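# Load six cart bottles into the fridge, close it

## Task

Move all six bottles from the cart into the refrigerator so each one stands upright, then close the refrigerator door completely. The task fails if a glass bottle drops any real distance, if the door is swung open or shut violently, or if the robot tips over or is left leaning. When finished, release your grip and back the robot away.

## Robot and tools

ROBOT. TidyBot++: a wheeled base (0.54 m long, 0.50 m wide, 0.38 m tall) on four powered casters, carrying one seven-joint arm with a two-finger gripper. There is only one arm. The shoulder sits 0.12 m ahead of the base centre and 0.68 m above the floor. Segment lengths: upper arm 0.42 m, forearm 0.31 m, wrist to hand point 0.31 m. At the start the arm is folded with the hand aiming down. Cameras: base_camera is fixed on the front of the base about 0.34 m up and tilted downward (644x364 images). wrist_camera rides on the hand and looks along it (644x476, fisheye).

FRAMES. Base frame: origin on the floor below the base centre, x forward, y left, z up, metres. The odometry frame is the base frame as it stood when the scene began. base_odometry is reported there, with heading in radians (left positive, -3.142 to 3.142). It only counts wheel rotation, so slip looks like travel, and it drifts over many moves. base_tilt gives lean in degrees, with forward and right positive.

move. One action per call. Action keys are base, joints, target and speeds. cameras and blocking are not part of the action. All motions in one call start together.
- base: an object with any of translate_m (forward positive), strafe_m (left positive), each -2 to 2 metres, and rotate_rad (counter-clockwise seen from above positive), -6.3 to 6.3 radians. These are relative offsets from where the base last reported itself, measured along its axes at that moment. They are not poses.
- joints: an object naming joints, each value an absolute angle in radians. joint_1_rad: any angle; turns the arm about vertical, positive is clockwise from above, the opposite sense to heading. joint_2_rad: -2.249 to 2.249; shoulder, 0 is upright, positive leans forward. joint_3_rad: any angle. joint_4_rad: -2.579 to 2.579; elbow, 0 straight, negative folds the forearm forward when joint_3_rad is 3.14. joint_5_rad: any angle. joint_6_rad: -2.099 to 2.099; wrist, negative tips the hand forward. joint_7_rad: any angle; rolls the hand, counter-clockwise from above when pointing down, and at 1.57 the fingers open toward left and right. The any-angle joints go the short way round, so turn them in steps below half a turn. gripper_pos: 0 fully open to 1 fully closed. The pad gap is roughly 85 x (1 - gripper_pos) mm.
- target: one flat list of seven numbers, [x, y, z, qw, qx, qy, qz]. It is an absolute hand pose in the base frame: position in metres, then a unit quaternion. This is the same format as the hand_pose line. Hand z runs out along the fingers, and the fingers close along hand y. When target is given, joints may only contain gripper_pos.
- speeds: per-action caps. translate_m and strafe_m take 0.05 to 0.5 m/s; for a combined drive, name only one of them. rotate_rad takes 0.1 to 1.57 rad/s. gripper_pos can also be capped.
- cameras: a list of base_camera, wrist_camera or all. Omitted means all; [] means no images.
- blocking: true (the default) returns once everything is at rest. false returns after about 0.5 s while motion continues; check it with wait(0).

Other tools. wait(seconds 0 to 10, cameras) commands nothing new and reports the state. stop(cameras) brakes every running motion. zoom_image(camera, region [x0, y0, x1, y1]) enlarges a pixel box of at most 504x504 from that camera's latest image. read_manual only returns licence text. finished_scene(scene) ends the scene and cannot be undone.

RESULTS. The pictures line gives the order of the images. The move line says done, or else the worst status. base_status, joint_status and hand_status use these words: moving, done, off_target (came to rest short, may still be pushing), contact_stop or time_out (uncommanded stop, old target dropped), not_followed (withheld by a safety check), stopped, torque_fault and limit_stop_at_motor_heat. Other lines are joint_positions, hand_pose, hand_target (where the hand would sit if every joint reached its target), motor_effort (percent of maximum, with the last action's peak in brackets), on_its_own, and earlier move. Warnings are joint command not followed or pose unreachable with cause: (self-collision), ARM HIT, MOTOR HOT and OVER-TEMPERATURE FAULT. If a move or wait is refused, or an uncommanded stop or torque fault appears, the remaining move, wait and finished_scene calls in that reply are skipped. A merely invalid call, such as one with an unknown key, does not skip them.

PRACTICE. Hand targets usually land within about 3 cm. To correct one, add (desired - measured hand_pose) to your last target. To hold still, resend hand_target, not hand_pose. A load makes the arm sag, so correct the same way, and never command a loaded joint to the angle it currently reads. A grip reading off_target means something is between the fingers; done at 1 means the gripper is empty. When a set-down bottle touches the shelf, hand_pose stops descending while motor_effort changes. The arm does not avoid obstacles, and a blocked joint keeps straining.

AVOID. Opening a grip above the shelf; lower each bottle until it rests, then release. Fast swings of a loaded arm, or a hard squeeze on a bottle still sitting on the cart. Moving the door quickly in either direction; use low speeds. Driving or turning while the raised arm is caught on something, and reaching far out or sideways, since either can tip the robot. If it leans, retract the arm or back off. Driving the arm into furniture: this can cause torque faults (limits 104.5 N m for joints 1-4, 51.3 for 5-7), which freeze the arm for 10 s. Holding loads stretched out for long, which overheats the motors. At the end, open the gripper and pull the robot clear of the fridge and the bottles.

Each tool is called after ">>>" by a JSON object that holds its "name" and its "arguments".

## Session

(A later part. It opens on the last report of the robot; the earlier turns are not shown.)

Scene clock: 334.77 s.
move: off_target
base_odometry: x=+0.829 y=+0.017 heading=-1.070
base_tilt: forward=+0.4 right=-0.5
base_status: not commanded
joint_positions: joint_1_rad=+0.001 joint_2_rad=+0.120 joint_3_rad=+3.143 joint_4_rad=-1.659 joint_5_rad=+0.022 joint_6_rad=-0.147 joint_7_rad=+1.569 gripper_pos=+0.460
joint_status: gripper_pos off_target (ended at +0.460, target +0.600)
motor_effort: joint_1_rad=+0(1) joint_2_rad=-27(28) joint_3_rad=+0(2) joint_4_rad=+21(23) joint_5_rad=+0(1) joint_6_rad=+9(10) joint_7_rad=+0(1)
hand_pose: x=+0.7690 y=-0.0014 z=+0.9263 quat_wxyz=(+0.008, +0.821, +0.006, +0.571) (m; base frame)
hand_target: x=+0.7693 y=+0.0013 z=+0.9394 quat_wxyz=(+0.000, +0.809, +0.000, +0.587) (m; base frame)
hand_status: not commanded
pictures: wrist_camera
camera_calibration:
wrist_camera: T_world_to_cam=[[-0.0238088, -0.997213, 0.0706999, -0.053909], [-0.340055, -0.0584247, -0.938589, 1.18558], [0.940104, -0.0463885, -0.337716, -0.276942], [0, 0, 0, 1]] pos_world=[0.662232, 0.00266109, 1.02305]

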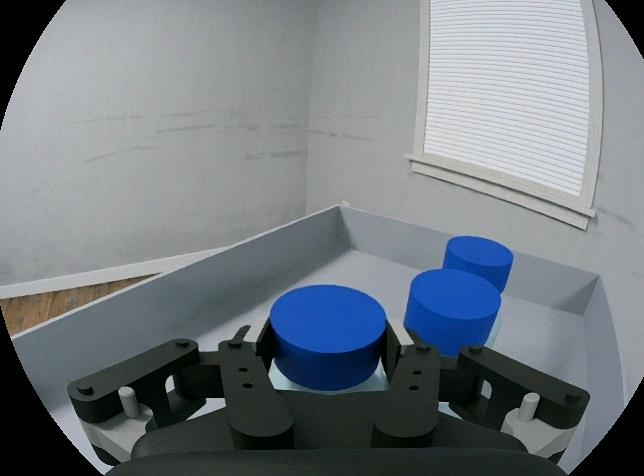

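>>> {"name": "move", "arguments": {"joints": {"joint_2_rad": 0.106, "joint_4_rad": -0.976, "joint_6_rad": -0.826}, "cameras": ["wrist_camera"]}}

>>> {"name": "move", "arguments": {"base": {"translate_m": -0.2}, "speeds": {"translate_m": 0.3}, "cameras": []}}

>>> {"name": "move", "arguments": {"base": {"translate_m": 0.123, "strafe_m": 0.679, "rotate_rad": 2.153}, "speeds": {"strafe_m": 0.3, "rotate_rad": 0.55}, "cameras": ["wrist_camera"]}}

Scene clock: 340.10 s.
move: off_target
base_odometry: x=+0.829 y=+0.017 heading=-1.070
base_tilt: forward=+0.4 right=-0.4
base_status: not commanded
joint_positions: joint_1_rad=+0.001 joint_2_rad=+0.142 joint_3_rad=+3.142 joint_4_rad=-1.018 joint_5_rad=+0.022 joint_6_rad=-0.795 joint_7_rad=+1.569 gripper_pos=+0.460
joint_status: joint_4_rad off_target (ended at -1.018, target -0.976); the others done
motor_effort: joint_1_rad=+0(2) joint_2_rad=-31(35) joint_3_rad=+1(3) joint_4_rad=+25(28) joint_5_rad=+0(1) joint_6_rad=+11(14) joint_7_rad=+0(1)
hand_pose: x=+0.7554 y=-0.0045 z=+1.1071 quat_wxyz=(+0.011, +0.829, +0.001, +0.559) (m; base frame)
hand_target: x=+0.7348 y=+0.0013 z=+1.1448 quat_wxyz=(+0.000, +0.816, +0.000, +0.578) (m; base frame)
hand_status: not commanded
pictures: wrist_camera
camera_calibration:
wrist_camera: T_world_to_cam=[[-0.034588, -0.996956, 0.0698729, -0.0610361], [-0.367751, -0.0523131, -0.928452, 1.36022], [0.929281, -0.0578091, -0.364822, -0.165058], [0, 0, 0, 1]] pos_world=[0.651495, 0.000764952, 1.20694]

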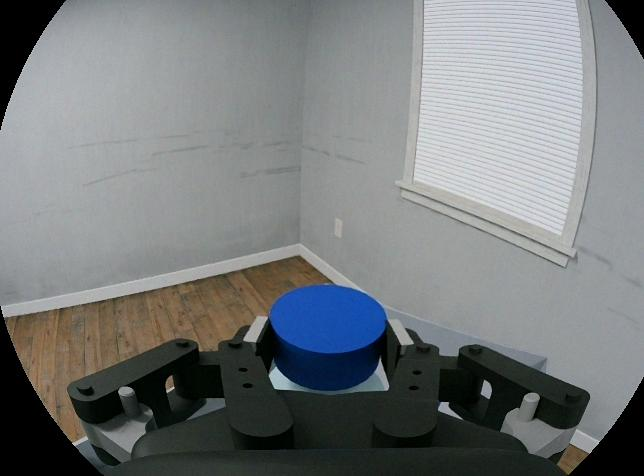

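Scene clock: 341.70 s.
move: done
base_odometry: x=+0.733 y=+0.193 heading=-1.070
base_tilt: forward=+0.4 right=-0.4
base_status: done
joint_positions: joint_1_rad=+0.001 joint_2_rad=+0.136 joint_3_rad=+3.142 joint_4_rad=-1.014 joint_5_rad=+0.022 joint_6_rad=-0.803 joint_7_rad=+1.569 gripper_pos=+0.460
joint_status: not commanded
motor_effort: joint_1_rad=+0(4) joint_2_rad=-31(35) joint_3_rad=+1(3) joint_4_rad=+24(25) joint_5_rad=+0(2) joint_6_rad=+12(12) joint_7_rad=+0(1)
hand_pose: x=+0.7517 y=-0.0046 z=+1.1111 quat_wxyz=(+0.011, +0.828, +0.001, +0.560) (m; base frame)
hand_target: x=+0.7348 y=+0.0013 z=+1.1448 quat_wxyz=(+0.000, +0.816, +0.000, +0.578) (m; base frame)
hand_status: not commanded
pictures: none
No camera images: "cameras" was empty.

Scene clock: 346.43 s.
move: done
base_odometry: x=+1.388 y=+0.411 heading=+1.083
base_tilt: forward=+0.3 right=-0.4
base_status: done
joint_positions: joint_1_rad=+0.001 joint_2_rad=+0.144 joint_3_rad=+3.140 joint_4_rad=-1.014 joint_5_rad=+0.022 joint_6_rad=-0.803 joint_7_rad=+1.569 gripper_pos=+0.460
joint_status: not commanded
motor_effort: joint_1_rad=+0(6) joint_2_rad=-31(35) joint_3_rad=+1(4) joint_4_rad=+24(25) joint_5_rad=+0(3) joint_6_rad=+11(12) joint_7_rad=+0(1)
hand_pose: x=+0.7553 y=-0.0035 z=+1.1058 quat_wxyz=(+0.010, +0.831, +0.001, +0.557) (m; base frame)
hand_target: x=+0.7348 y=+0.0013 z=+1.1448 quat_wxyz=(+0.000, +0.816, +0.000, +0.578) (m; base frame)
hand_status: not commanded
pictures: wrist_camera
camera_calibration:
wrist_camera: T_world_to_cam=[[-0.0327017, -0.997023, 0.0698249, -0.0613934], [-0.373207, -0.0526278, -0.926254, 1.36069], [0.927172, -0.0563492, -0.370375, -0.157696], [0, 0, 0, 1]] pos_world=[0.652022, 0.00151355, 1.20623]

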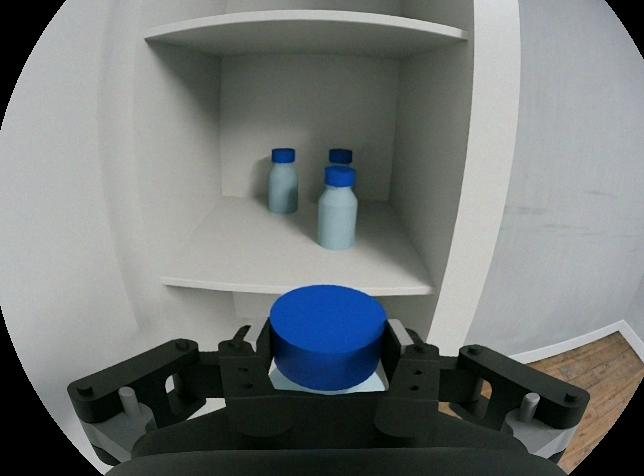

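>>> {"name": "move", "arguments": {"base": {"translate_m": 0.05, "strafe_m": 0.041}, "joints": {"joint_1_rad": -0.17}, "cameras": ["wrist_camera"]}}

>>> {"name": "move", "arguments": {"base": {"translate_m": 0.33}, "speeds": {"translate_m": 0.25}, "cameras": ["wrist_camera"]}}

>>> {"name": "move", "arguments": {"joints": {"joint_1_rad": -0.17, "joint_2_rad": 0.03, "joint_4_rad": -1.25, "joint_6_rad": -0.565}, "cameras": ["wrist_camera"]}}

>>> {"name": "move", "arguments": {"joints": {"joint_2_rad": 0.024, "joint_4_rad": -1.318, "joint_6_rad": -0.497}, "cameras": ["wrist_camera"]}}

Scene clock: 351.77 s.
move: done
base_odometry: x=+1.375 y=+0.474 heading=+1.084
base_tilt: forward=+0.3 right=-0.4
base_status: done
joint_positions: joint_1_rad=-0.169 joint_2_rad=+0.147 joint_3_rad=+3.137 joint_4_rad=-1.014 joint_5_rad=+0.022 joint_6_rad=-0.803 joint_7_rad=+1.569 gripper_pos=+0.460
joint_status: all done
motor_effort: joint_1_rad=+0(5) joint_2_rad=-31(35) joint_3_rad=+1(4) joint_4_rad=+25(26) joint_5_rad=-1(2) joint_6_rad=+12(12) joint_7_rad=+0(1)
hand_pose: x=+0.7475 y=+0.1059 z=+1.1041 quat_wxyz=(-0.038, +0.828, +0.073, +0.554) (m; base frame)
hand_target: x=+0.7257 y=+0.1055 z=+1.1448 quat_wxyz=(-0.049, +0.813, +0.069, +0.576) (m; base frame)
hand_status: not commanded
pictures: wrist_camera
camera_calibration:
wrist_camera: T_world_to_cam=[[0.139394, -0.987833, 0.0689642, -0.0810995], [-0.361311, -0.11558, -0.925254, 1.35866], [0.921967, 0.104057, -0.373026, -0.155076], [0, 0, 0, 1]] pos_world=[0.645179, 0.0930584, 1.20485]

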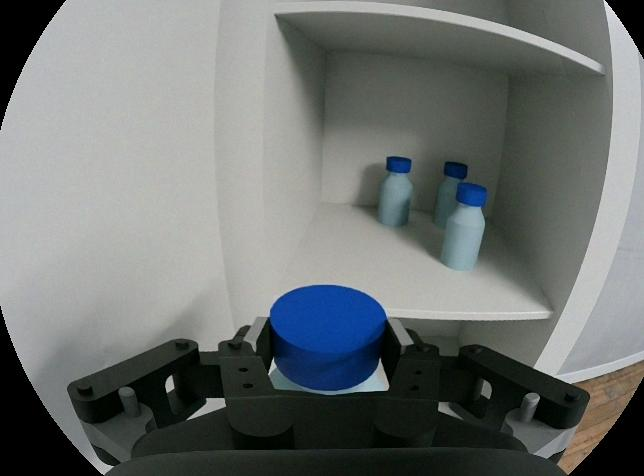

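Scene clock: 353.90 s.
move: done
base_odometry: x=+1.529 y=+0.766 heading=+1.084
base_tilt: forward=+0.4 right=-0.5
base_status: done
joint_positions: joint_1_rad=-0.169 joint_2_rad=+0.144 joint_3_rad=+3.137 joint_4_rad=-1.014 joint_5_rad=+0.022 joint_6_rad=-0.804 joint_7_rad=+1.569 gripper_pos=+0.460
joint_status: not commanded
motor_effort: joint_1_rad=+0(2) joint_2_rad=-31(35) joint_3_rad=+1(2) joint_4_rad=+25(26) joint_5_rad=+0(1) joint_6_rad=+12(12) joint_7_rad=+0(1)
hand_pose: x=+0.7464 y=+0.1057 z=+1.1058 quat_wxyz=(-0.038, +0.828, +0.073, +0.555) (m; base frame)
hand_target: x=+0.7257 y=+0.1055 z=+1.1448 quat_wxyz=(-0.049, +0.813, +0.069, +0.576) (m; base frame)
hand_status: not commanded
pictures: wrist_camera
camera_calibration:
wrist_camera: T_world_to_cam=[[0.139225, -0.987861, 0.0688934, -0.0810424], [-0.359216, -0.115213, -0.926116, 1.35913], [0.922811, 0.104191, -0.370896, -0.156409], [0, 0, 0, 1]] pos_world=[0.643839, 0.0928276, 1.20628]

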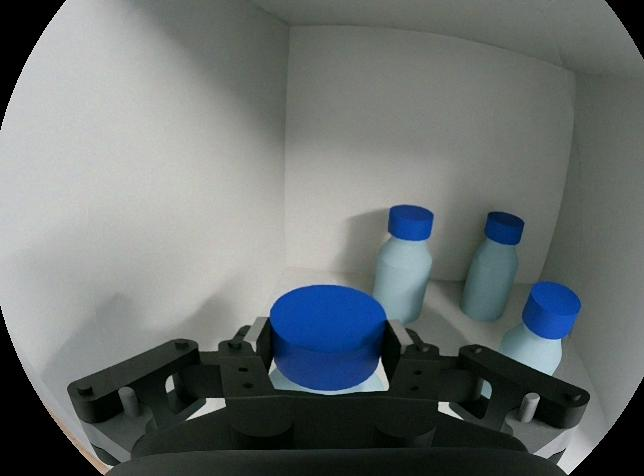

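Scene clock: 355.23 s.
move: off_target
base_odometry: x=+1.529 y=+0.766 heading=+1.084
base_tilt: forward=+0.3 right=-0.4
base_status: not commanded
joint_positions: joint_1_rad=-0.169 joint_2_rad=+0.071 joint_3_rad=+3.137 joint_4_rad=-1.250 joint_5_rad=+0.022 joint_6_rad=-0.620 joint_7_rad=+1.569 gripper_pos=+0.460
joint_status: joint_2_rad off_target (ended at +0.071, target +0.030); the others done
motor_effort: joint_1_rad=+0(1) joint_2_rad=-27(31) joint_3_rad=+0(1) joint_4_rad=+23(27) joint_5_rad=-1(2) joint_6_rad=+10(13) joint_7_rad=-1(1)
hand_pose: x=+0.7346 y=+0.1047 z=+1.0669 quat_wxyz=(-0.039, +0.822, +0.074, +0.564) (m; base frame)
hand_target: x=+0.7234 y=+0.1051 z=+1.1082 quat_wxyz=(-0.052, +0.794, +0.067, +0.602) (m; base frame)
hand_status: not commanded
pictures: wrist_camera
camera_calibration:
wrist_camera: T_world_to_cam=[[0.14152, -0.987468, 0.0698441, -0.0803973], [-0.339157, -0.114649, -0.933717, 1.3121], [0.930024, 0.108452, -0.351132, -0.186708], [0, 0, 0, 1]] pos_world=[0.630028, 0.0912897, 1.16518]

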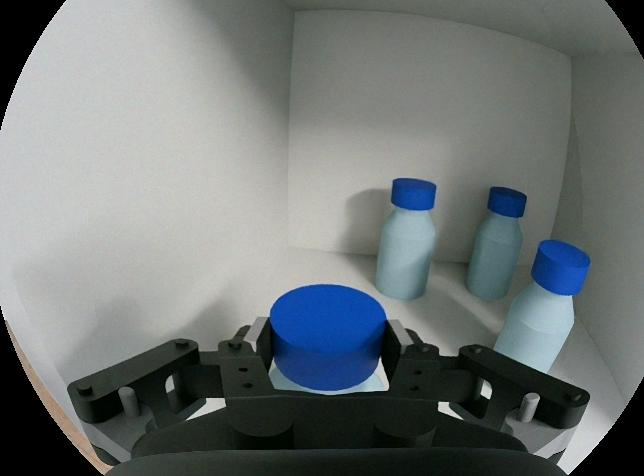

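Scene clock: 356.03 s.
move: done
base_odometry: x=+1.529 y=+0.766 heading=+1.084
base_tilt: forward=+0.4 right=-0.4
base_status: not commanded
joint_positions: joint_1_rad=-0.169 joint_2_rad=+0.050 joint_3_rad=+3.138 joint_4_rad=-1.310 joint_5_rad=+0.022 joint_6_rad=-0.544 joint_7_rad=+1.569 gripper_pos=+0.460
joint_status: all done
motor_effort: joint_1_rad=-1(2) joint_2_rad=-25(27) joint_3_rad=-1(1) joint_4_rad=+22(23) joint_5_rad=-2(2) joint_6_rad=+9(10) joint_7_rad=+0(1)
hand_pose: x=+0.7327 y=+0.1047 z=+1.0659 quat_wxyz=(-0.041, +0.811, +0.074, +0.578) (m; base frame)
hand_target: x=+0.7263 y=+0.1056 z=+1.0912 quat_wxyz=(-0.052, +0.792, +0.067, +0.604) (m; base frame)
hand_status: not commanded
pictures: wrist_camera
camera_calibration:
wrist_camera: T_world_to_cam=[[0.140349, -0.98768, 0.0692088, -0.0785371], [-0.305683, -0.109711, -0.945792, 1.29832], [0.941733, 0.111585, -0.317315, -0.230266], [0, 0, 0, 1]] pos_world=[0.624746, 0.090565, 1.16031]

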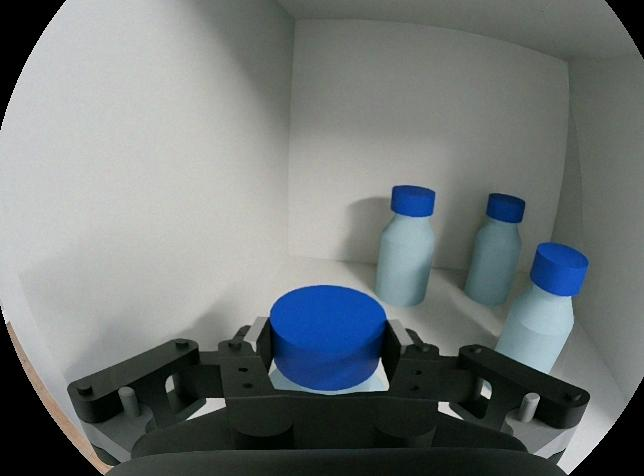

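>>> {"name": "move", "arguments": {"joints": {"gripper_pos": 0.33}, "cameras": []}}

>>> {"name": "move", "arguments": {"joints": {"gripper_pos": 0.2}, "cameras": []}}

>>> {"name": "move", "arguments": {"base": {"translate_m": -0.2, "strafe_m": -0.034}, "speeds": {"translate_m": 0.2}, "cameras": ["wrist_camera"]}}

Scene clock: 358.67 s.
move: done
base_odometry: x=+1.529 y=+0.766 heading=+1.084
base_tilt: forward=+0.4 right=-0.4
base_status: not commanded
joint_positions: joint_1_rad=-0.169 joint_2_rad=+0.047 joint_3_rad=+3.138 joint_4_rad=-1.310 joint_5_rad=+0.022 joint_6_rad=-0.537 joint_7_rad=+1.569 gripper_pos=+0.330
joint_status: all done
motor_effort: joint_1_rad=+1(2) joint_2_rad=-24(26) joint_3_rad=+1(1) joint_4_rad=+21(23) joint_5_rad=+0(3) joint_6_rad=+8(9) joint_7_rad=+0(1)
hand_pose: x=+0.7324 y=+0.1048 z=+1.0696 quat_wxyz=(-0.041, +0.808, +0.074, +0.583) (m; base frame)
hand_target: x=+0.7263 y=+0.1056 z=+1.0912 quat_wxyz=(-0.052, +0.792, +0.067, +0.604) (m; base frame)
hand_status: not commanded
pictures: none
No camera images: "cameras" was empty.

Scene clock: 359.23 s.
move: done
base_odometry: x=+1.529 y=+0.766 heading=+1.084
base_tilt: forward=+0.4 right=-0.4
base_status: not commanded
joint_positions: joint_1_rad=-0.169 joint_2_rad=+0.047 joint_3_rad=+3.138 joint_4_rad=-1.310 joint_5_rad=+0.022 joint_6_rad=-0.537 joint_7_rad=+1.569 gripper_pos=+0.200
joint_status: all done
motor_effort: joint_1_rad=+0(1) joint_2_rad=-24(24) joint_3_rad=+1(1) joint_4_rad=+22(22) joint_5_rad=+0(1) joint_6_rad=+8(8) joint_7_rad=+0(1)
hand_pose: x=+0.7324 y=+0.1048 z=+1.0696 quat_wxyz=(-0.041, +0.808, +0.074, +0.583) (m; base frame)
hand_target: x=+0.7263 y=+0.1056 z=+1.0912 quat_wxyz=(-0.052, +0.792, +0.067, +0.604) (m; base frame)
hand_status: not commanded
pictures: none
No camera images: "cameras" was empty.

Scene clock: 361.00 s.
move: done
base_odometry: x=+1.466 y=+0.573 heading=+1.084
base_tilt: forward=+0.3 right=-0.4
base_status: done
joint_positions: joint_1_rad=-0.169 joint_2_rad=+0.033 joint_3_rad=+3.138 joint_4_rad=-1.310 joint_5_rad=+0.022 joint_6_rad=-0.536 joint_7_rad=+1.569 gripper_pos=+0.200
joint_status: not commanded
motor_effort: joint_1_rad=-1(1) joint_2_rad=-23(29) joint_3_rad=+0(2) joint_4_rad=+20(23) joint_5_rad=-1(1) joint_6_rad=+8(9) joint_7_rad=+0(1)
hand_pose: x=+0.7269 y=+0.1038 z=+1.0788 quat_wxyz=(-0.041, +0.804, +0.073, +0.589) (m; base frame)
hand_target: x=+0.7263 y=+0.1056 z=+1.0912 quat_wxyz=(-0.052, +0.792, +0.067, +0.604) (m; base frame)
hand_status: not commanded
pictures: wrist_camera
camera_calibration:
wrist_camera: T_world_to_cam=[[0.138788, -0.987949, 0.0685104, -0.0776411], [-0.282119, -0.105756, -0.953533, 1.29943], [0.949287, 0.113011, -0.293397, -0.252], [0, 0, 0, 1]] pos_world=[0.61659, 0.089196, 1.17043]

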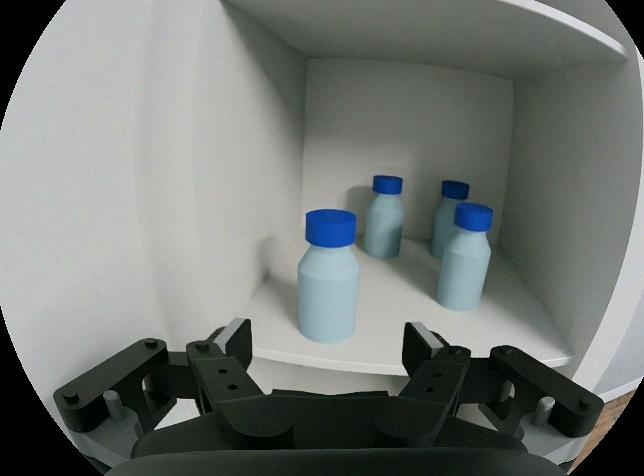

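>>> {"name": "move", "arguments": {"base": {"translate_m": -0.28}, "joints": {"joint_1_rad": 0, "gripper_pos": 0.35}, "cameras": []}}

>>> {"name": "move", "arguments": {"base": {"translate_m": -0.510, "strafe_m": 0.419, "rotate_rad": -2.153}, "speeds": {"translate_m": 0.4, "rotate_rad": 0.9}, "joints": {"joint_1_rad": 0, "joint_2_rad": 0.111, "joint_4_rad": -1.665, "joint_6_rad": -0.11}, "cameras": ["wrist_camera"]}}

Scene clock: 368.27 s.
move: done
base_odometry: x=+1.335 y=+0.326 heading=+1.084
base_tilt: forward=+0.4 right=-0.3
base_status: done
joint_positions: joint_1_rad=-0.014 joint_2_rad=+0.023 joint_3_rad=+3.142 joint_4_rad=-1.310 joint_5_rad=+0.022 joint_6_rad=-0.535 joint_7_rad=+1.569 gripper_pos=+0.350
joint_status: all done
motor_effort: joint_1_rad=+0(2) joint_2_rad=-23(27) joint_3_rad=+1(2) joint_4_rad=+21(24) joint_5_rad=-1(1) joint_6_rad=+8(9) joint_7_rad=+1(1)
hand_pose: x=+0.7318 y=+0.0063 z=+1.0850 quat_wxyz=(+0.005, +0.804, +0.009, +0.594) (m; base frame)
hand_target: x=+0.7354 y=+0.0013 z=+1.0912 quat_wxyz=(+0.000, +0.795, +0.000, +0.606) (m; base frame)
hand_status: not commanded
pictures: none
No camera images: "cameras" was empty.

Scene clock: 371.57 s.
move: done
base_odometry: x=+0.726 y=+0.071 heading=-1.069
base_tilt: forward=+0.3 right=-0.4
base_status: done
joint_positions: joint_1_rad=-0.008 joint_2_rad=+0.116 joint_3_rad=+3.142 joint_4_rad=-1.656 joint_5_rad=+0.022 joint_6_rad=-0.152 joint_7_rad=+1.569 gripper_pos=+0.350
joint_status: all done
motor_effort: joint_1_rad=+0(4) joint_2_rad=-26(30) joint_3_rad=+1(3) joint_4_rad=+21(23) joint_5_rad=+0(1) joint_6_rad=+8(10) joint_7_rad=+0(1)
hand_pose: x=+0.7680 y=+0.0054 z=+0.9293 quat_wxyz=(+0.005, +0.820, +0.010, +0.572) (m; base frame)
hand_target: x=+0.7693 y=+0.0013 z=+0.9394 quat_wxyz=(+0.000, +0.809, +0.000, +0.587) (m; base frame)
hand_status: not commanded
pictures: wrist_camera
camera_calibration:
wrist_camera: T_world_to_cam=[[-0.0137198, -0.99745, 0.0700408, -0.0545191], [-0.337357, -0.0613227, -0.939377, 1.18709], [0.941277, -0.0365168, -0.335656, -0.277546], [0, 0, 0, 1]] pos_world=[0.660975, 0.00828061, 1.02579]

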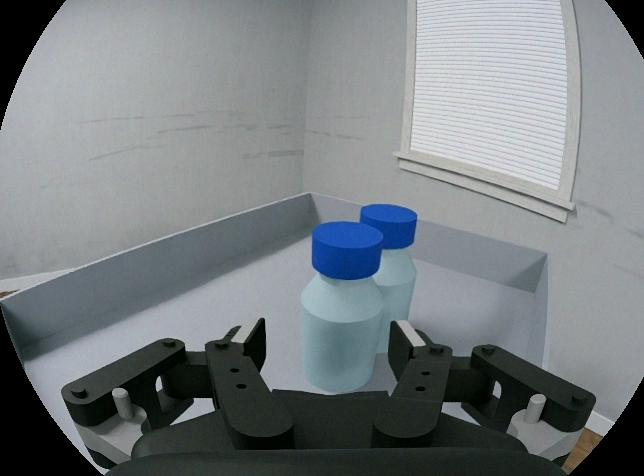

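>>> {"name": "move", "arguments": {"base": {"translate_m": 0.04, "strafe_m": -0.012}, "cameras": ["wrist_camera"]}}

Scene clock: 374.43 s.
move: done
base_odometry: x=+0.735 y=+0.030 heading=-1.069
base_tilt: forward=+0.4 right=-0.4
base_status: done
joint_positions: joint_1_rad=-0.008 joint_2_rad=+0.121 joint_3_rad=+3.142 joint_4_rad=-1.656 joint_5_rad=+0.022 joint_6_rad=-0.150 joint_7_rad=+1.569 gripper_pos=+0.350
joint_status: not commanded
motor_effort: joint_1_rad=+0(1) joint_2_rad=-26(29) joint_3_rad=+1(2) joint_4_rad=+21(22) joint_5_rad=+0(1) joint_6_rad=+8(8) joint_7_rad=+0(1)
hand_pose: x=+0.7692 y=+0.0051 z=+0.9268 quat_wxyz=(+0.005, +0.821, +0.010, +0.571) (m; base frame)
hand_target: x=+0.7693 y=+0.0013 z=+0.9394 quat_wxyz=(+0.000, +0.809, +0.000, +0.587) (m; base frame)
hand_status: not commanded
pictures: wrist_camera
camera_calibration:
wrist_camera: T_world_to_cam=[[-0.0140371, -0.99744, 0.0701191, -0.054488], [-0.34, -0.0611861, -0.938433, 1.18628], [0.940321, -0.0370134, -0.338271, -0.276347], [0, 0, 0, 1]] pos_world=[0.662426, 0.00800686, 1.02359]

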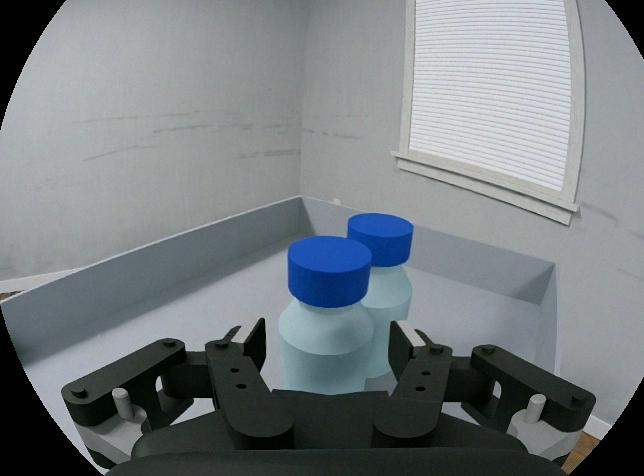

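>>> {"name": "move", "arguments": {"base": {"translate_m": 0.073, "strafe_m": -0.001}, "joints": {"gripper_pos": 0.36}, "speeds": {"translate_m": 0.12}, "cameras": ["wrist_camera"]}}

>>> {"name": "move", "arguments": {"joints": {"gripper_pos": 0.6}, "cameras": ["wrist_camera"]}}

Scene clock: 377.67 s.
move: done
base_odometry: x=+0.769 y=-0.035 heading=-1.070
base_tilt: forward=+0.4 right=-0.4
base_status: done
joint_positions: joint_1_rad=-0.008 joint_2_rad=+0.120 joint_3_rad=+3.142 joint_4_rad=-1.656 joint_5_rad=+0.022 joint_6_rad=-0.149 joint_7_rad=+1.569 gripper_pos=+0.360
joint_status: all done
motor_effort: joint_1_rad=+1(1) joint_2_rad=-27(29) joint_3_rad=+1(2) joint_4_rad=+20(23) joint_5_rad=+0(1) joint_6_rad=+8(9) joint_7_rad=+1(1)
hand_pose: x=+0.7690 y=+0.0051 z=+0.9274 quat_wxyz=(+0.005, +0.821, +0.010, +0.571) (m; base frame)
hand_target: x=+0.7693 y=+0.0013 z=+0.9394 quat_wxyz=(+0.000, +0.809, +0.000, +0.587) (m; base frame)
hand_status: not commanded
pictures: wrist_camera
camera_calibration:
wrist_camera: T_world_to_cam=[[-0.0141138, -0.997441, 0.070087, -0.0544412], [-0.338762, -0.0611786, -0.938881, 1.18625], [0.940766, -0.036994, -0.337032, -0.277455], [0, 0, 0, 1]] pos_world=[0.66211, 0.00800725, 1.02406]

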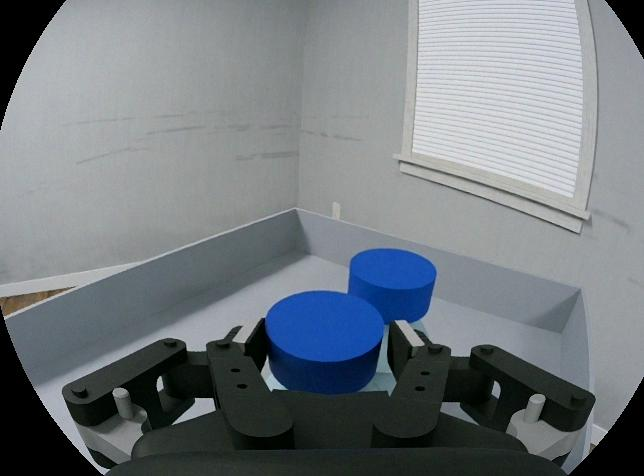

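Scene clock: 378.33 s.
move: off_target
base_odometry: x=+0.769 y=-0.035 heading=-1.070
base_tilt: forward=+0.4 right=-0.4
base_status: not commanded
joint_positions: joint_1_rad=-0.008 joint_2_rad=+0.119 joint_3_rad=+3.141 joint_4_rad=-1.657 joint_5_rad=+0.022 joint_6_rad=-0.148 joint_7_rad=+1.569 gripper_pos=+0.451
joint_status: gripper_pos off_target (ended at +0.451, target +0.600)
motor_effort: joint_1_rad=+1(3) joint_2_rad=-24(26) joint_3_rad=+1(3) joint_4_rad=+21(22) joint_5_rad=-1(1) joint_6_rad=+8(9) joint_7_rad=+0(1)
hand_pose: x=+0.7688 y=+0.0059 z=+0.9279 quat_wxyz=(+0.005, +0.820, +0.011, +0.572) (m; base frame)
hand_target: x=+0.7693 y=+0.0013 z=+0.9394 quat_wxyz=(+0.000, +0.809, +0.000, +0.587) (m; base frame)
hand_status: not commanded
pictures: wrist_camera
camera_calibration:
wrist_camera: T_world_to_cam=[[-0.0129364, -0.99747, 0.069895, -0.054427], [-0.33738, -0.0614475, -0.939361, 1.18614], [0.94128, -0.0357332, -0.335732, -0.278716], [0, 0, 0, 1]] pos_world=[0.661824, 0.00863647, 1.02444]

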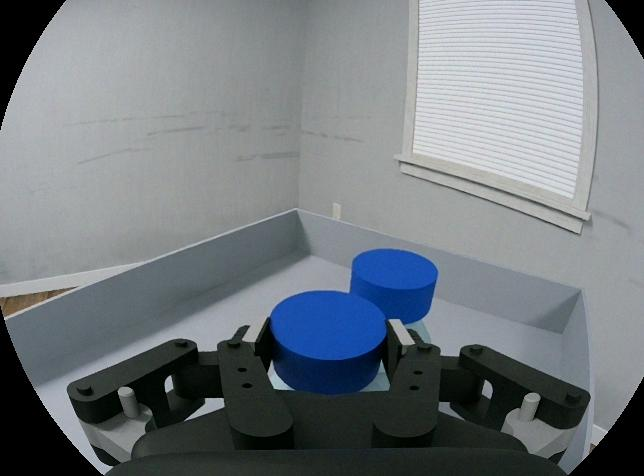

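>>> {"name": "move", "arguments": {"joints": {"joint_2_rad": 0.106, "joint_4_rad": -0.976, "joint_6_rad": -0.826}, "cameras": ["wrist_camera"]}}

>>> {"name": "move", "arguments": {"base": {"translate_m": -0.2}, "speeds": {"translate_m": 0.3}, "cameras": []}}

>>> {"name": "move", "arguments": {"base": {"translate_m": 0.1055, "strafe_m": 0.757, "rotate_rad": 2.153}, "speeds": {"strafe_m": 0.32, "rotate_rad": 0.55}, "cameras": ["wrist_camera"]}}

Scene clock: 383.93 s.
move: off_target
base_odometry: x=+0.769 y=-0.035 heading=-1.070
base_tilt: forward=+0.4 right=-0.4
base_status: not commanded
joint_positions: joint_1_rad=-0.008 joint_2_rad=+0.140 joint_3_rad=+3.141 joint_4_rad=-1.016 joint_5_rad=+0.022 joint_6_rad=-0.792 joint_7_rad=+1.569 gripper_pos=+0.451
joint_status: joint_4_rad off_target (ended at -1.016, target -0.976); the others done
motor_effort: joint_1_rad=+0(2) joint_2_rad=-31(35) joint_3_rad=+1(3) joint_4_rad=+23(28) joint_5_rad=+0(1) joint_6_rad=+12(14) joint_7_rad=+0(1)
hand_pose: x=+0.7547 y=+0.0019 z=+1.1108 quat_wxyz=(+0.008, +0.827, +0.005, +0.562) (m; base frame)
hand_target: x=+0.7348 y=+0.0013 z=+1.1448 quat_wxyz=(+0.000, +0.816, +0.000, +0.578) (m; base frame)
hand_status: not commanded
pictures: wrist_camera
camera_calibration:
wrist_camera: T_world_to_cam=[[-0.0249306, -0.997301, 0.0690627, -0.0613107], [-0.360313, -0.0554768, -0.93118, 1.36111], [0.932498, -0.048099, -0.357957, -0.172828], [0, 0, 0, 1]] pos_world=[0.650059, 0.00605184, 1.20981]

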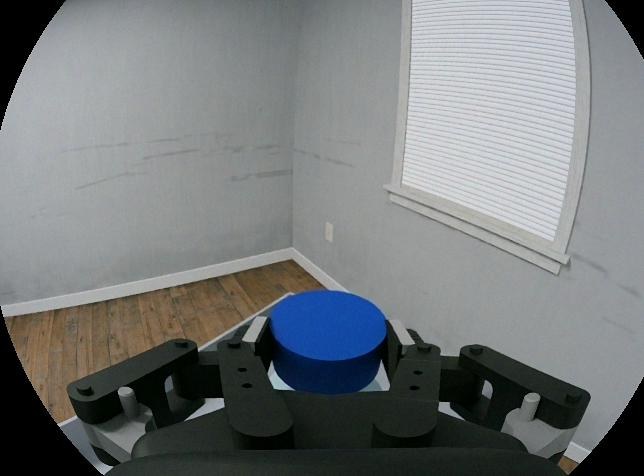

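Scene clock: 385.57 s.
move: done
base_odometry: x=+0.673 y=+0.141 heading=-1.069
base_tilt: forward=+0.4 right=-0.4
base_status: done
joint_positions: joint_1_rad=-0.008 joint_2_rad=+0.133 joint_3_rad=+3.141 joint_4_rad=-1.010 joint_5_rad=+0.022 joint_6_rad=-0.802 joint_7_rad=+1.569 gripper_pos=+0.451
joint_status: not commanded
motor_effort: joint_1_rad=+0(2) joint_2_rad=-31(35) joint_3_rad=+1(3) joint_4_rad=+25(25) joint_5_rad=+0(1) joint_6_rad=+11(12) joint_7_rad=+0(1)
hand_pose: x=+0.7504 y=+0.0016 z=+1.1159 quat_wxyz=(+0.008, +0.826, +0.004, +0.564) (m; base frame)
hand_target: x=+0.7348 y=+0.0013 z=+1.1448 quat_wxyz=(+0.000, +0.816, +0.000, +0.578) (m; base frame)
hand_status: not commanded
pictures: none
No camera images: "cameras" was empty.

Scene clock: 390.30 s.
move: done
base_odometry: x=+1.387 y=+0.412 heading=+1.083
base_tilt: forward=+0.4 right=-0.4
base_status: done
joint_positions: joint_1_rad=+0.001 joint_2_rad=+0.141 joint_3_rad=+3.141 joint_4_rad=-1.010 joint_5_rad=+0.022 joint_6_rad=-0.802 joint_7_rad=+1.569 gripper_pos=+0.451
joint_status: not commanded
motor_effort: joint_1_rad=+0(6) joint_2_rad=-30(34) joint_3_rad=+1(4) joint_4_rad=+23(25) joint_5_rad=+0(2) joint_6_rad=+11(12) joint_7_rad=+0(1)
hand_pose: x=+0.7540 y=-0.0036 z=+1.1106 quat_wxyz=(+0.010, +0.828, +0.001, +0.560) (m; base frame)
hand_target: x=+0.7348 y=+0.0013 z=+1.1448 quat_wxyz=(+0.000, +0.816, +0.000, +0.578) (m; base frame)
hand_status: not commanded
pictures: wrist_camera
camera_calibration:
wrist_camera: T_world_to_cam=[[-0.0334036, -0.997052, 0.0690831, -0.0604996], [-0.36527, -0.052161, -0.929439, 1.36221], [0.930302, -0.0562806, -0.36245, -0.165885], [0, 0, 0, 1]] pos_world=[0.649877, 0.00139699, 1.21015]

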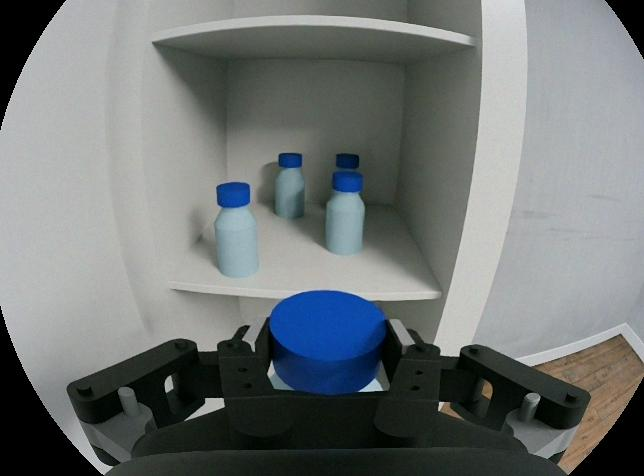

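>>> {"name": "move", "arguments": {"base": {"translate_m": 0.05, "strafe_m": 0.034}, "joints": {"joint_1_rad": -0.03}, "cameras": ["wrist_camera"]}}

>>> {"name": "move", "arguments": {"base": {"translate_m": 0.15}, "speeds": {"translate_m": 0.25}, "cameras": ["wrist_camera"]}}

Scene clock: 398.03 s.
move: done
base_odometry: x=+1.380 y=+0.472 heading=+1.084
base_tilt: forward=+0.4 right=-0.4
base_status: done
joint_positions: joint_1_rad=-0.017 joint_2_rad=+0.143 joint_3_rad=+3.140 joint_4_rad=-1.010 joint_5_rad=+0.022 joint_6_rad=-0.802 joint_7_rad=+1.569 gripper_pos=+0.451
joint_status: all done
motor_effort: joint_1_rad=+0(2) joint_2_rad=-31(34) joint_3_rad=+1(2) joint_4_rad=+24(25) joint_5_rad=-1(2) joint_6_rad=+11(12) joint_7_rad=+0(1)
hand_pose: x=+0.7549 y=+0.0079 z=+1.1091 quat_wxyz=(+0.005, +0.829, +0.009, +0.559) (m; base frame)
hand_target: x=+0.7345 y=+0.0198 z=+1.1448 quat_wxyz=(-0.009, +0.816, +0.012, +0.578) (m; base frame)
hand_status: not commanded
pictures: wrist_camera
camera_calibration:
wrist_camera: T_world_to_cam=[[-0.0151036, -0.997496, 0.0690966, -0.0626915], [-0.366508, -0.0587717, -0.928557, 1.3618], [0.930292, -0.039349, -0.364703, -0.16425], [0, 0, 0, 1]] pos_world=[0.650964, 0.0110378, 1.20894]

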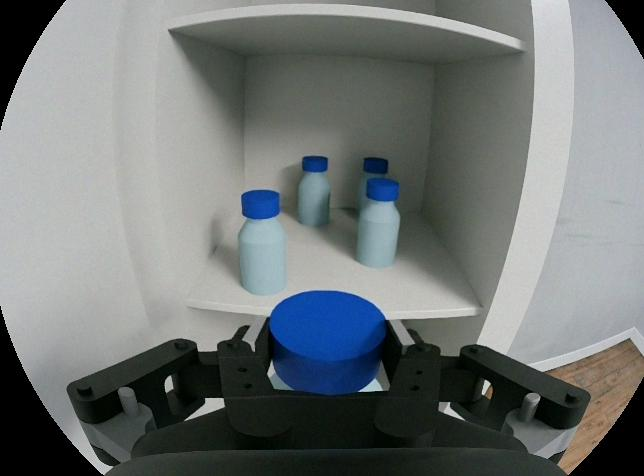

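Scene clock: 399.43 s.
move: done
base_odometry: x=+1.451 y=+0.605 heading=+1.084
base_tilt: forward=+0.4 right=-0.4
base_status: done
joint_positions: joint_1_rad=-0.017 joint_2_rad=+0.142 joint_3_rad=+3.140 joint_4_rad=-1.010 joint_5_rad=+0.022 joint_6_rad=-0.802 joint_7_rad=+1.569 gripper_pos=+0.451
joint_status: not commanded
motor_effort: joint_1_rad=+0(2) joint_2_rad=-30(34) joint_3_rad=+1(2) joint_4_rad=+24(25) joint_5_rad=-1(1) joint_6_rad=+11(12) joint_7_rad=+0(1)
hand_pose: x=+0.7543 y=+0.0079 z=+1.1101 quat_wxyz=(+0.005, +0.829, +0.009, +0.560) (m; base frame)
hand_target: x=+0.7345 y=+0.0198 z=+1.1448 quat_wxyz=(-0.009, +0.816, +0.012, +0.578) (m; base frame)
hand_status: not commanded
pictures: wrist_camera
camera_calibration:
wrist_camera: T_world_to_cam=[[-0.0152044, -0.997497, 0.0690503, -0.062655], [-0.365267, -0.0587443, -0.929047, 1.36207], [0.930779, -0.0393474, -0.36346, -0.165017], [0, 0, 0, 1]] pos_world=[0.650162, 0.0110227, 1.20978]

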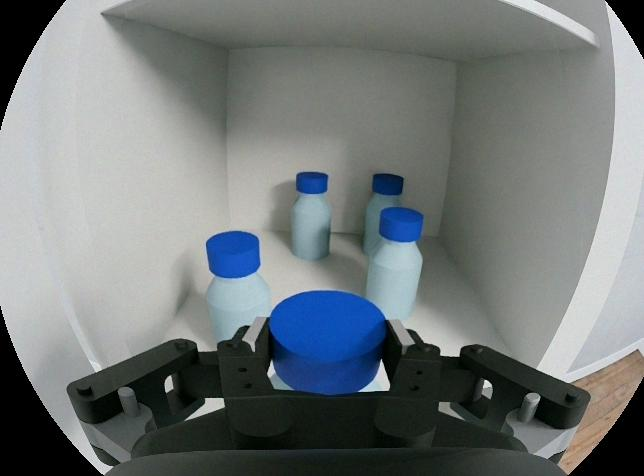

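>>> {"name": "move", "arguments": {"base": {"translate_m": 0.14}, "speeds": {"translate_m": 0.15}, "cameras": ["wrist_camera"]}}

>>> {"name": "move", "arguments": {"joints": {"joint_1_rad": -0.03, "joint_2_rad": 0.03, "joint_4_rad": -1.25, "joint_6_rad": -0.565}, "cameras": ["wrist_camera"]}}

>>> {"name": "move", "arguments": {"joints": {"joint_2_rad": 0.024, "joint_4_rad": -1.318, "joint_6_rad": -0.497}, "cameras": ["wrist_camera"]}}

Scene clock: 404.50 s.
move: done
base_odometry: x=+1.516 y=+0.729 heading=+1.084
base_tilt: forward=+0.4 right=-0.4
base_status: done
joint_positions: joint_1_rad=-0.017 joint_2_rad=+0.141 joint_3_rad=+3.140 joint_4_rad=-1.009 joint_5_rad=+0.022 joint_6_rad=-0.803 joint_7_rad=+1.569 gripper_pos=+0.451
joint_status: not commanded
motor_effort: joint_1_rad=+0(2) joint_2_rad=-30(34) joint_3_rad=+1(2) joint_4_rad=+24(25) joint_5_rad=+0(1) joint_6_rad=+11(12) joint_7_rad=+0(1)
hand_pose: x=+0.7538 y=+0.0079 z=+1.1108 quat_wxyz=(+0.005, +0.828, +0.009, +0.560) (m; base frame)
hand_target: x=+0.7345 y=+0.0198 z=+1.1448 quat_wxyz=(-0.009, +0.816, +0.012, +0.578) (m; base frame)
hand_status: not commanded
pictures: wrist_camera
camera_calibration:
wrist_camera: T_world_to_cam=[[-0.0152394, -0.997499, 0.0690208, -0.0626379], [-0.364515, -0.0587359, -0.929343, 1.36227], [0.931073, -0.0393217, -0.362708, -0.165427], [0, 0, 0, 1]] pos_world=[0.649637, 0.0110279, 1.21034]

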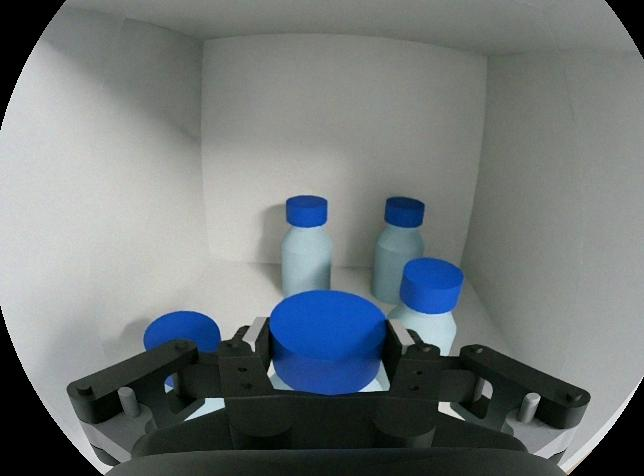

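Scene clock: 405.83 s.
move: off_target
base_odometry: x=+1.516 y=+0.729 heading=+1.084
base_tilt: forward=+0.4 right=-0.4
base_status: not commanded
joint_positions: joint_1_rad=-0.017 joint_2_rad=+0.069 joint_3_rad=+3.140 joint_4_rad=-1.249 joint_5_rad=+0.022 joint_6_rad=-0.619 joint_7_rad=+1.569 gripper_pos=+0.451
joint_status: joint_2_rad off_target (ended at +0.069, target +0.030); the others done
motor_effort: joint_1_rad=-1(1) joint_2_rad=-27(31) joint_3_rad=+0(1) joint_4_rad=+23(25) joint_5_rad=-1(1) joint_6_rad=+10(12) joint_7_rad=+0(1)
hand_pose: x=+0.7431 y=+0.0087 z=+1.0686 quat_wxyz=(+0.005, +0.824, +0.010, +0.567) (m; base frame)
hand_target: x=+0.7321 y=+0.0197 z=+1.1082 quat_wxyz=(-0.009, +0.797, +0.012, +0.604) (m; base frame)
hand_status: not commanded
pictures: wrist_camera
camera_calibration:
wrist_camera: T_world_to_cam=[[-0.0125252, -0.997472, 0.069947, -0.0620932], [-0.349721, -0.0611646, -0.934855, 1.31416], [0.93677, -0.0361712, -0.348071, -0.190589], [0, 0, 0, 1]] pos_world=[0.637349, 0.0115499, 1.16655]

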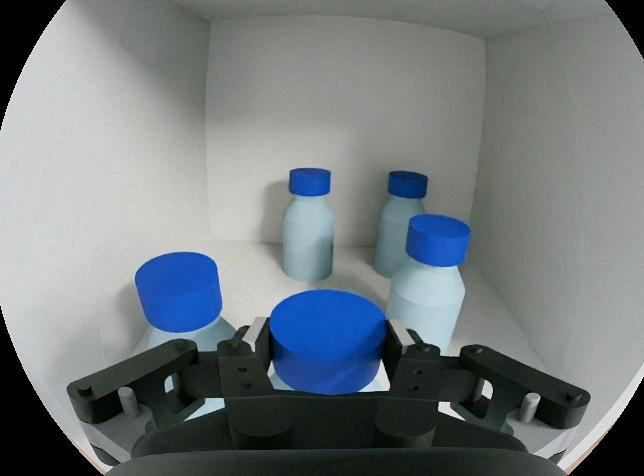

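Scene clock: 406.63 s.
move: done
base_odometry: x=+1.516 y=+0.729 heading=+1.084
base_tilt: forward=+0.4 right=-0.4
base_status: not commanded
joint_positions: joint_1_rad=-0.017 joint_2_rad=+0.048 joint_3_rad=+3.140 joint_4_rad=-1.309 joint_5_rad=+0.022 joint_6_rad=-0.545 joint_7_rad=+1.569 gripper_pos=+0.451
joint_status: all done
motor_effort: joint_1_rad=-1(2) joint_2_rad=-24(26) joint_3_rad=-1(1) joint_4_rad=+22(24) joint_5_rad=-2(3) joint_6_rad=+9(11) joint_7_rad=+0(1)
hand_pose: x=+0.7407 y=+0.0091 z=+1.0675 quat_wxyz=(+0.004, +0.814, +0.011, +0.581) (m; base frame)
hand_target: x=+0.7351 y=+0.0198 z=+1.0912 quat_wxyz=(-0.009, +0.795, +0.012, +0.606) (m; base frame)
hand_status: not commanded
pictures: wrist_camera
camera_calibration:
wrist_camera: T_world_to_cam=[[-0.0134256, -0.997508, 0.0692578, -0.0602714], [-0.316538, -0.0614619, -0.946587, 1.30027], [0.948485, -0.0346312, -0.314924, -0.23277], [0, 0, 0, 1]] pos_world=[0.631555, 0.0117349, 1.16169]

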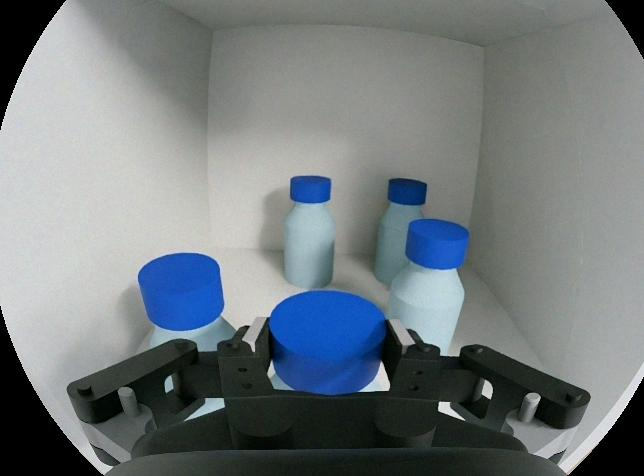

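>>> {"name": "move", "arguments": {"joints": {"joint_2_rad": 0.07, "joint_4_rad": -1.11, "joint_6_rad": -0.69}, "cameras": []}}

>>> {"name": "move", "arguments": {"base": {"translate_m": 0.045}, "speeds": {"translate_m": 0.1}, "cameras": ["wrist_camera"]}}

Scene clock: 411.97 s.
move: done
base_odometry: x=+1.516 y=+0.729 heading=+1.084
base_tilt: forward=+0.4 right=-0.4
base_status: not commanded
joint_positions: joint_1_rad=-0.017 joint_2_rad=+0.087 joint_3_rad=+3.140 joint_4_rad=-1.147 joint_5_rad=+0.022 joint_6_rad=-0.659 joint_7_rad=+1.569 gripper_pos=+0.451
joint_status: all done
motor_effort: joint_1_rad=+0(2) joint_2_rad=-29(31) joint_3_rad=+1(1) joint_4_rad=+24(26) joint_5_rad=+0(2) joint_6_rad=+12(13) joint_7_rad=+0(1)
hand_pose: x=+0.7473 y=+0.0087 z=+1.1067 quat_wxyz=(+0.005, +0.811, +0.010, +0.585) (m; base frame)
hand_target: x=+0.7362 y=+0.0199 z=+1.1295 quat_wxyz=(-0.009, +0.805, +0.012, +0.594) (m; base frame)
hand_status: not commanded
pictures: none
No camera images: "cameras" was empty.

Scene clock: 412.97 s.
move: done
base_odometry: x=+1.537 y=+0.769 heading=+1.084
base_tilt: forward=+0.4 right=-0.4
base_status: done
joint_positions: joint_1_rad=-0.017 joint_2_rad=+0.099 joint_3_rad=+3.140 joint_4_rad=-1.147 joint_5_rad=+0.022 joint_6_rad=-0.661 joint_7_rad=+1.569 gripper_pos=+0.451
joint_status: not commanded
motor_effort: joint_1_rad=+0(2) joint_2_rad=-29(32) joint_3_rad=+1(2) joint_4_rad=+24(26) joint_5_rad=+0(1) joint_6_rad=+12(12) joint_7_rad=+0(1)
hand_pose: x=+0.7521 y=+0.0087 z=+1.0986 quat_wxyz=(+0.005, +0.815, +0.010, +0.579) (m; base frame)
hand_target: x=+0.7362 y=+0.0199 z=+1.1295 quat_wxyz=(-0.009, +0.805, +0.012, +0.594) (m; base frame)
hand_status: not commanded
pictures: wrist_camera
camera_calibration:
wrist_camera: T_world_to_cam=[[-0.0154005, -0.997521, 0.0686564, -0.0604914], [-0.320951, -0.0600993, -0.945187, 1.33501], [0.946971, -0.0365916, -0.31923, -0.227939], [0, 0, 0, 1]] pos_world=[0.643391, 0.0115507, 1.19322]

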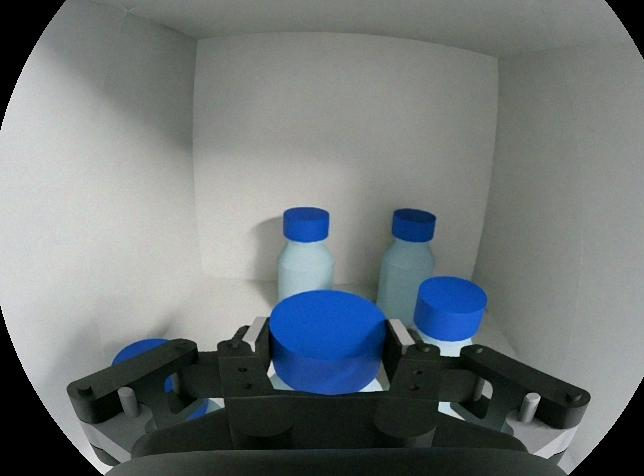

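>>> {"name": "move", "arguments": {"joints": {"joint_2_rad": 0.035, "joint_4_rad": -1.24, "joint_6_rad": -0.575}, "cameras": ["wrist_camera"]}}

>>> {"name": "move", "arguments": {"joints": {"joint_2_rad": 0.024, "joint_4_rad": -1.318, "joint_6_rad": -0.497}, "cameras": ["wrist_camera"]}}

Scene clock: 417.40 s.
move: off_target
base_odometry: x=+1.537 y=+0.769 heading=+1.084
base_tilt: forward=+0.4 right=-0.4
base_status: not commanded
joint_positions: joint_1_rad=-0.017 joint_2_rad=+0.075 joint_3_rad=+3.140 joint_4_rad=-1.241 joint_5_rad=+0.022 joint_6_rad=-0.620 joint_7_rad=+1.569 gripper_pos=+0.451
joint_status: joint_2_rad off_target (ended at +0.075, target +0.035); the others done
motor_effort: joint_1_rad=+0(1) joint_2_rad=-27(30) joint_3_rad=+1(1) joint_4_rad=+23(26) joint_5_rad=+0(1) joint_6_rad=+10(12) joint_7_rad=+0(1)
hand_pose: x=+0.7456 y=+0.0088 z=+1.0690 quat_wxyz=(+0.005, +0.824, +0.010, +0.567) (m; base frame)
hand_target: x=+0.7334 y=+0.0198 z=+1.1081 quat_wxyz=(-0.009, +0.799, +0.012, +0.602) (m; base frame)
hand_status: not commanded
pictures: wrist_camera
camera_calibration:
wrist_camera: T_world_to_cam=[[-0.01243, -0.997475, 0.0699232, -0.0620092], [-0.349398, -0.0611879, -0.934974, 1.3153], [0.936892, -0.0360527, -0.347755, -0.193191], [0, 0, 0, 1]] pos_world=[0.63979, 0.0116626, 1.16692]

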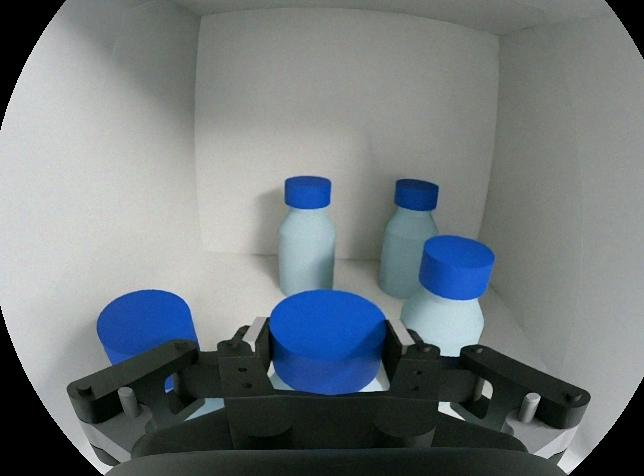

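Scene clock: 418.23 s.
move: done
base_odometry: x=+1.537 y=+0.769 heading=+1.084
base_tilt: forward=+0.4 right=-0.4
base_status: not commanded
joint_positions: joint_1_rad=-0.017 joint_2_rad=+0.051 joint_3_rad=+3.140 joint_4_rad=-1.307 joint_5_rad=+0.022 joint_6_rad=-0.541 joint_7_rad=+1.569 gripper_pos=+0.451
joint_status: all done
motor_effort: joint_1_rad=-2(2) joint_2_rad=-24(28) joint_3_rad=-1(1) joint_4_rad=+22(24) joint_5_rad=-2(2) joint_6_rad=+8(10) joint_7_rad=+0(1)
hand_pose: x=+0.7421 y=+0.0091 z=+1.0681 quat_wxyz=(+0.004, +0.813, +0.011, +0.582) (m; base frame)
hand_target: x=+0.7351 y=+0.0198 z=+1.0912 quat_wxyz=(-0.009, +0.795, +0.012, +0.606) (m; base frame)
hand_status: not commanded
pictures: wrist_camera
camera_calibration:
wrist_camera: T_world_to_cam=[[-0.0135837, -0.997511, 0.0691866, -0.0600692], [-0.313686, -0.0614487, -0.947536, 1.30021], [0.94943, -0.034574, -0.312071, -0.237689], [0, 0, 0, 1]] pos_world=[0.632711, 0.0117588, 1.16198]

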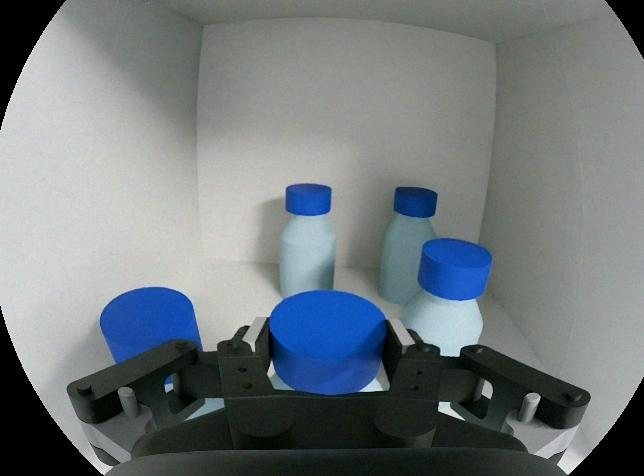

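>>> {"name": "move", "arguments": {"joints": {"gripper_pos": 0.36}, "cameras": ["wrist_camera"]}}

>>> {"name": "move", "arguments": {"base": {"translate_m": -0.2, "strafe_m": -0.005}, "speeds": {"translate_m": 0.15}, "cameras": ["wrist_camera"]}}

Scene clock: 420.83 s.
move: done
base_odometry: x=+1.537 y=+0.769 heading=+1.084
base_tilt: forward=+0.4 right=-0.4
base_status: not commanded
joint_positions: joint_1_rad=-0.018 joint_2_rad=+0.048 joint_3_rad=+3.140 joint_4_rad=-1.308 joint_5_rad=+0.022 joint_6_rad=-0.538 joint_7_rad=+1.569 gripper_pos=+0.360
joint_status: all done
motor_effort: joint_1_rad=+1(2) joint_2_rad=-24(25) joint_3_rad=+1(1) joint_4_rad=+22(23) joint_5_rad=+0(2) joint_6_rad=+8(9) joint_7_rad=+0(1)
hand_pose: x=+0.7414 y=+0.0097 z=+1.0705 quat_wxyz=(+0.004, +0.811, +0.011, +0.584) (m; base frame)
hand_target: x=+0.7351 y=+0.0198 z=+1.0912 quat_wxyz=(-0.009, +0.795, +0.012, +0.606) (m; base frame)
hand_status: not commanded
pictures: wrist_camera
camera_calibration:
wrist_camera: T_world_to_cam=[[-0.0130053, -0.99753, 0.06903, -0.0599502], [-0.308626, -0.0616606, -0.949183, 1.30022], [0.951094, -0.0336488, -0.307062, -0.242841], [0, 0, 0, 1]] pos_world=[0.631466, 0.0121987, 1.16371]

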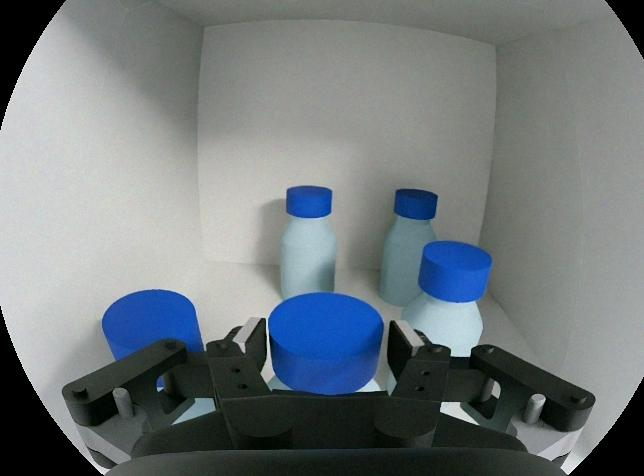

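Scene clock: 422.80 s.
move: done
base_odometry: x=+1.448 y=+0.589 heading=+1.085
base_tilt: forward=+0.3 right=-0.3
base_status: done
joint_positions: joint_1_rad=-0.018 joint_2_rad=+0.032 joint_3_rad=+3.140 joint_4_rad=-1.308 joint_5_rad=+0.022 joint_6_rad=-0.537 joint_7_rad=+1.569 gripper_pos=+0.360
joint_status: not commanded
motor_effort: joint_1_rad=+0(1) joint_2_rad=-23(29) joint_3_rad=+1(2) joint_4_rad=+21(22) joint_5_rad=+0(1) joint_6_rad=+8(9) joint_7_rad=+0(1)
hand_pose: x=+0.7353 y=+0.0096 z=+1.0803 quat_wxyz=(+0.004, +0.807, +0.011, +0.591) (m; base frame)
hand_target: x=+0.7351 y=+0.0198 z=+1.0912 quat_wxyz=(-0.009, +0.795, +0.012, +0.606) (m; base frame)
hand_status: not commanded
pictures: wrist_camera
camera_calibration:
wrist_camera: T_world_to_cam=[[-0.0140647, -0.997551, 0.0685131, -0.059436], [-0.292717, -0.0614103, -0.954225, 1.30148], [0.956096, -0.0334758, -0.291136, -0.25494], [0, 0, 0, 1]] pos_world=[0.623875, 0.0120994, 1.17175]

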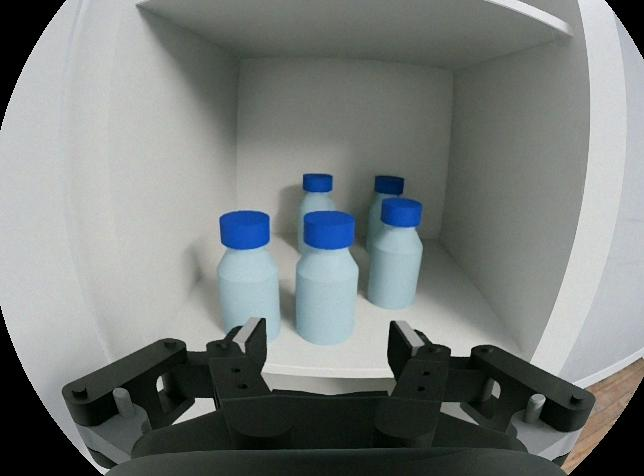

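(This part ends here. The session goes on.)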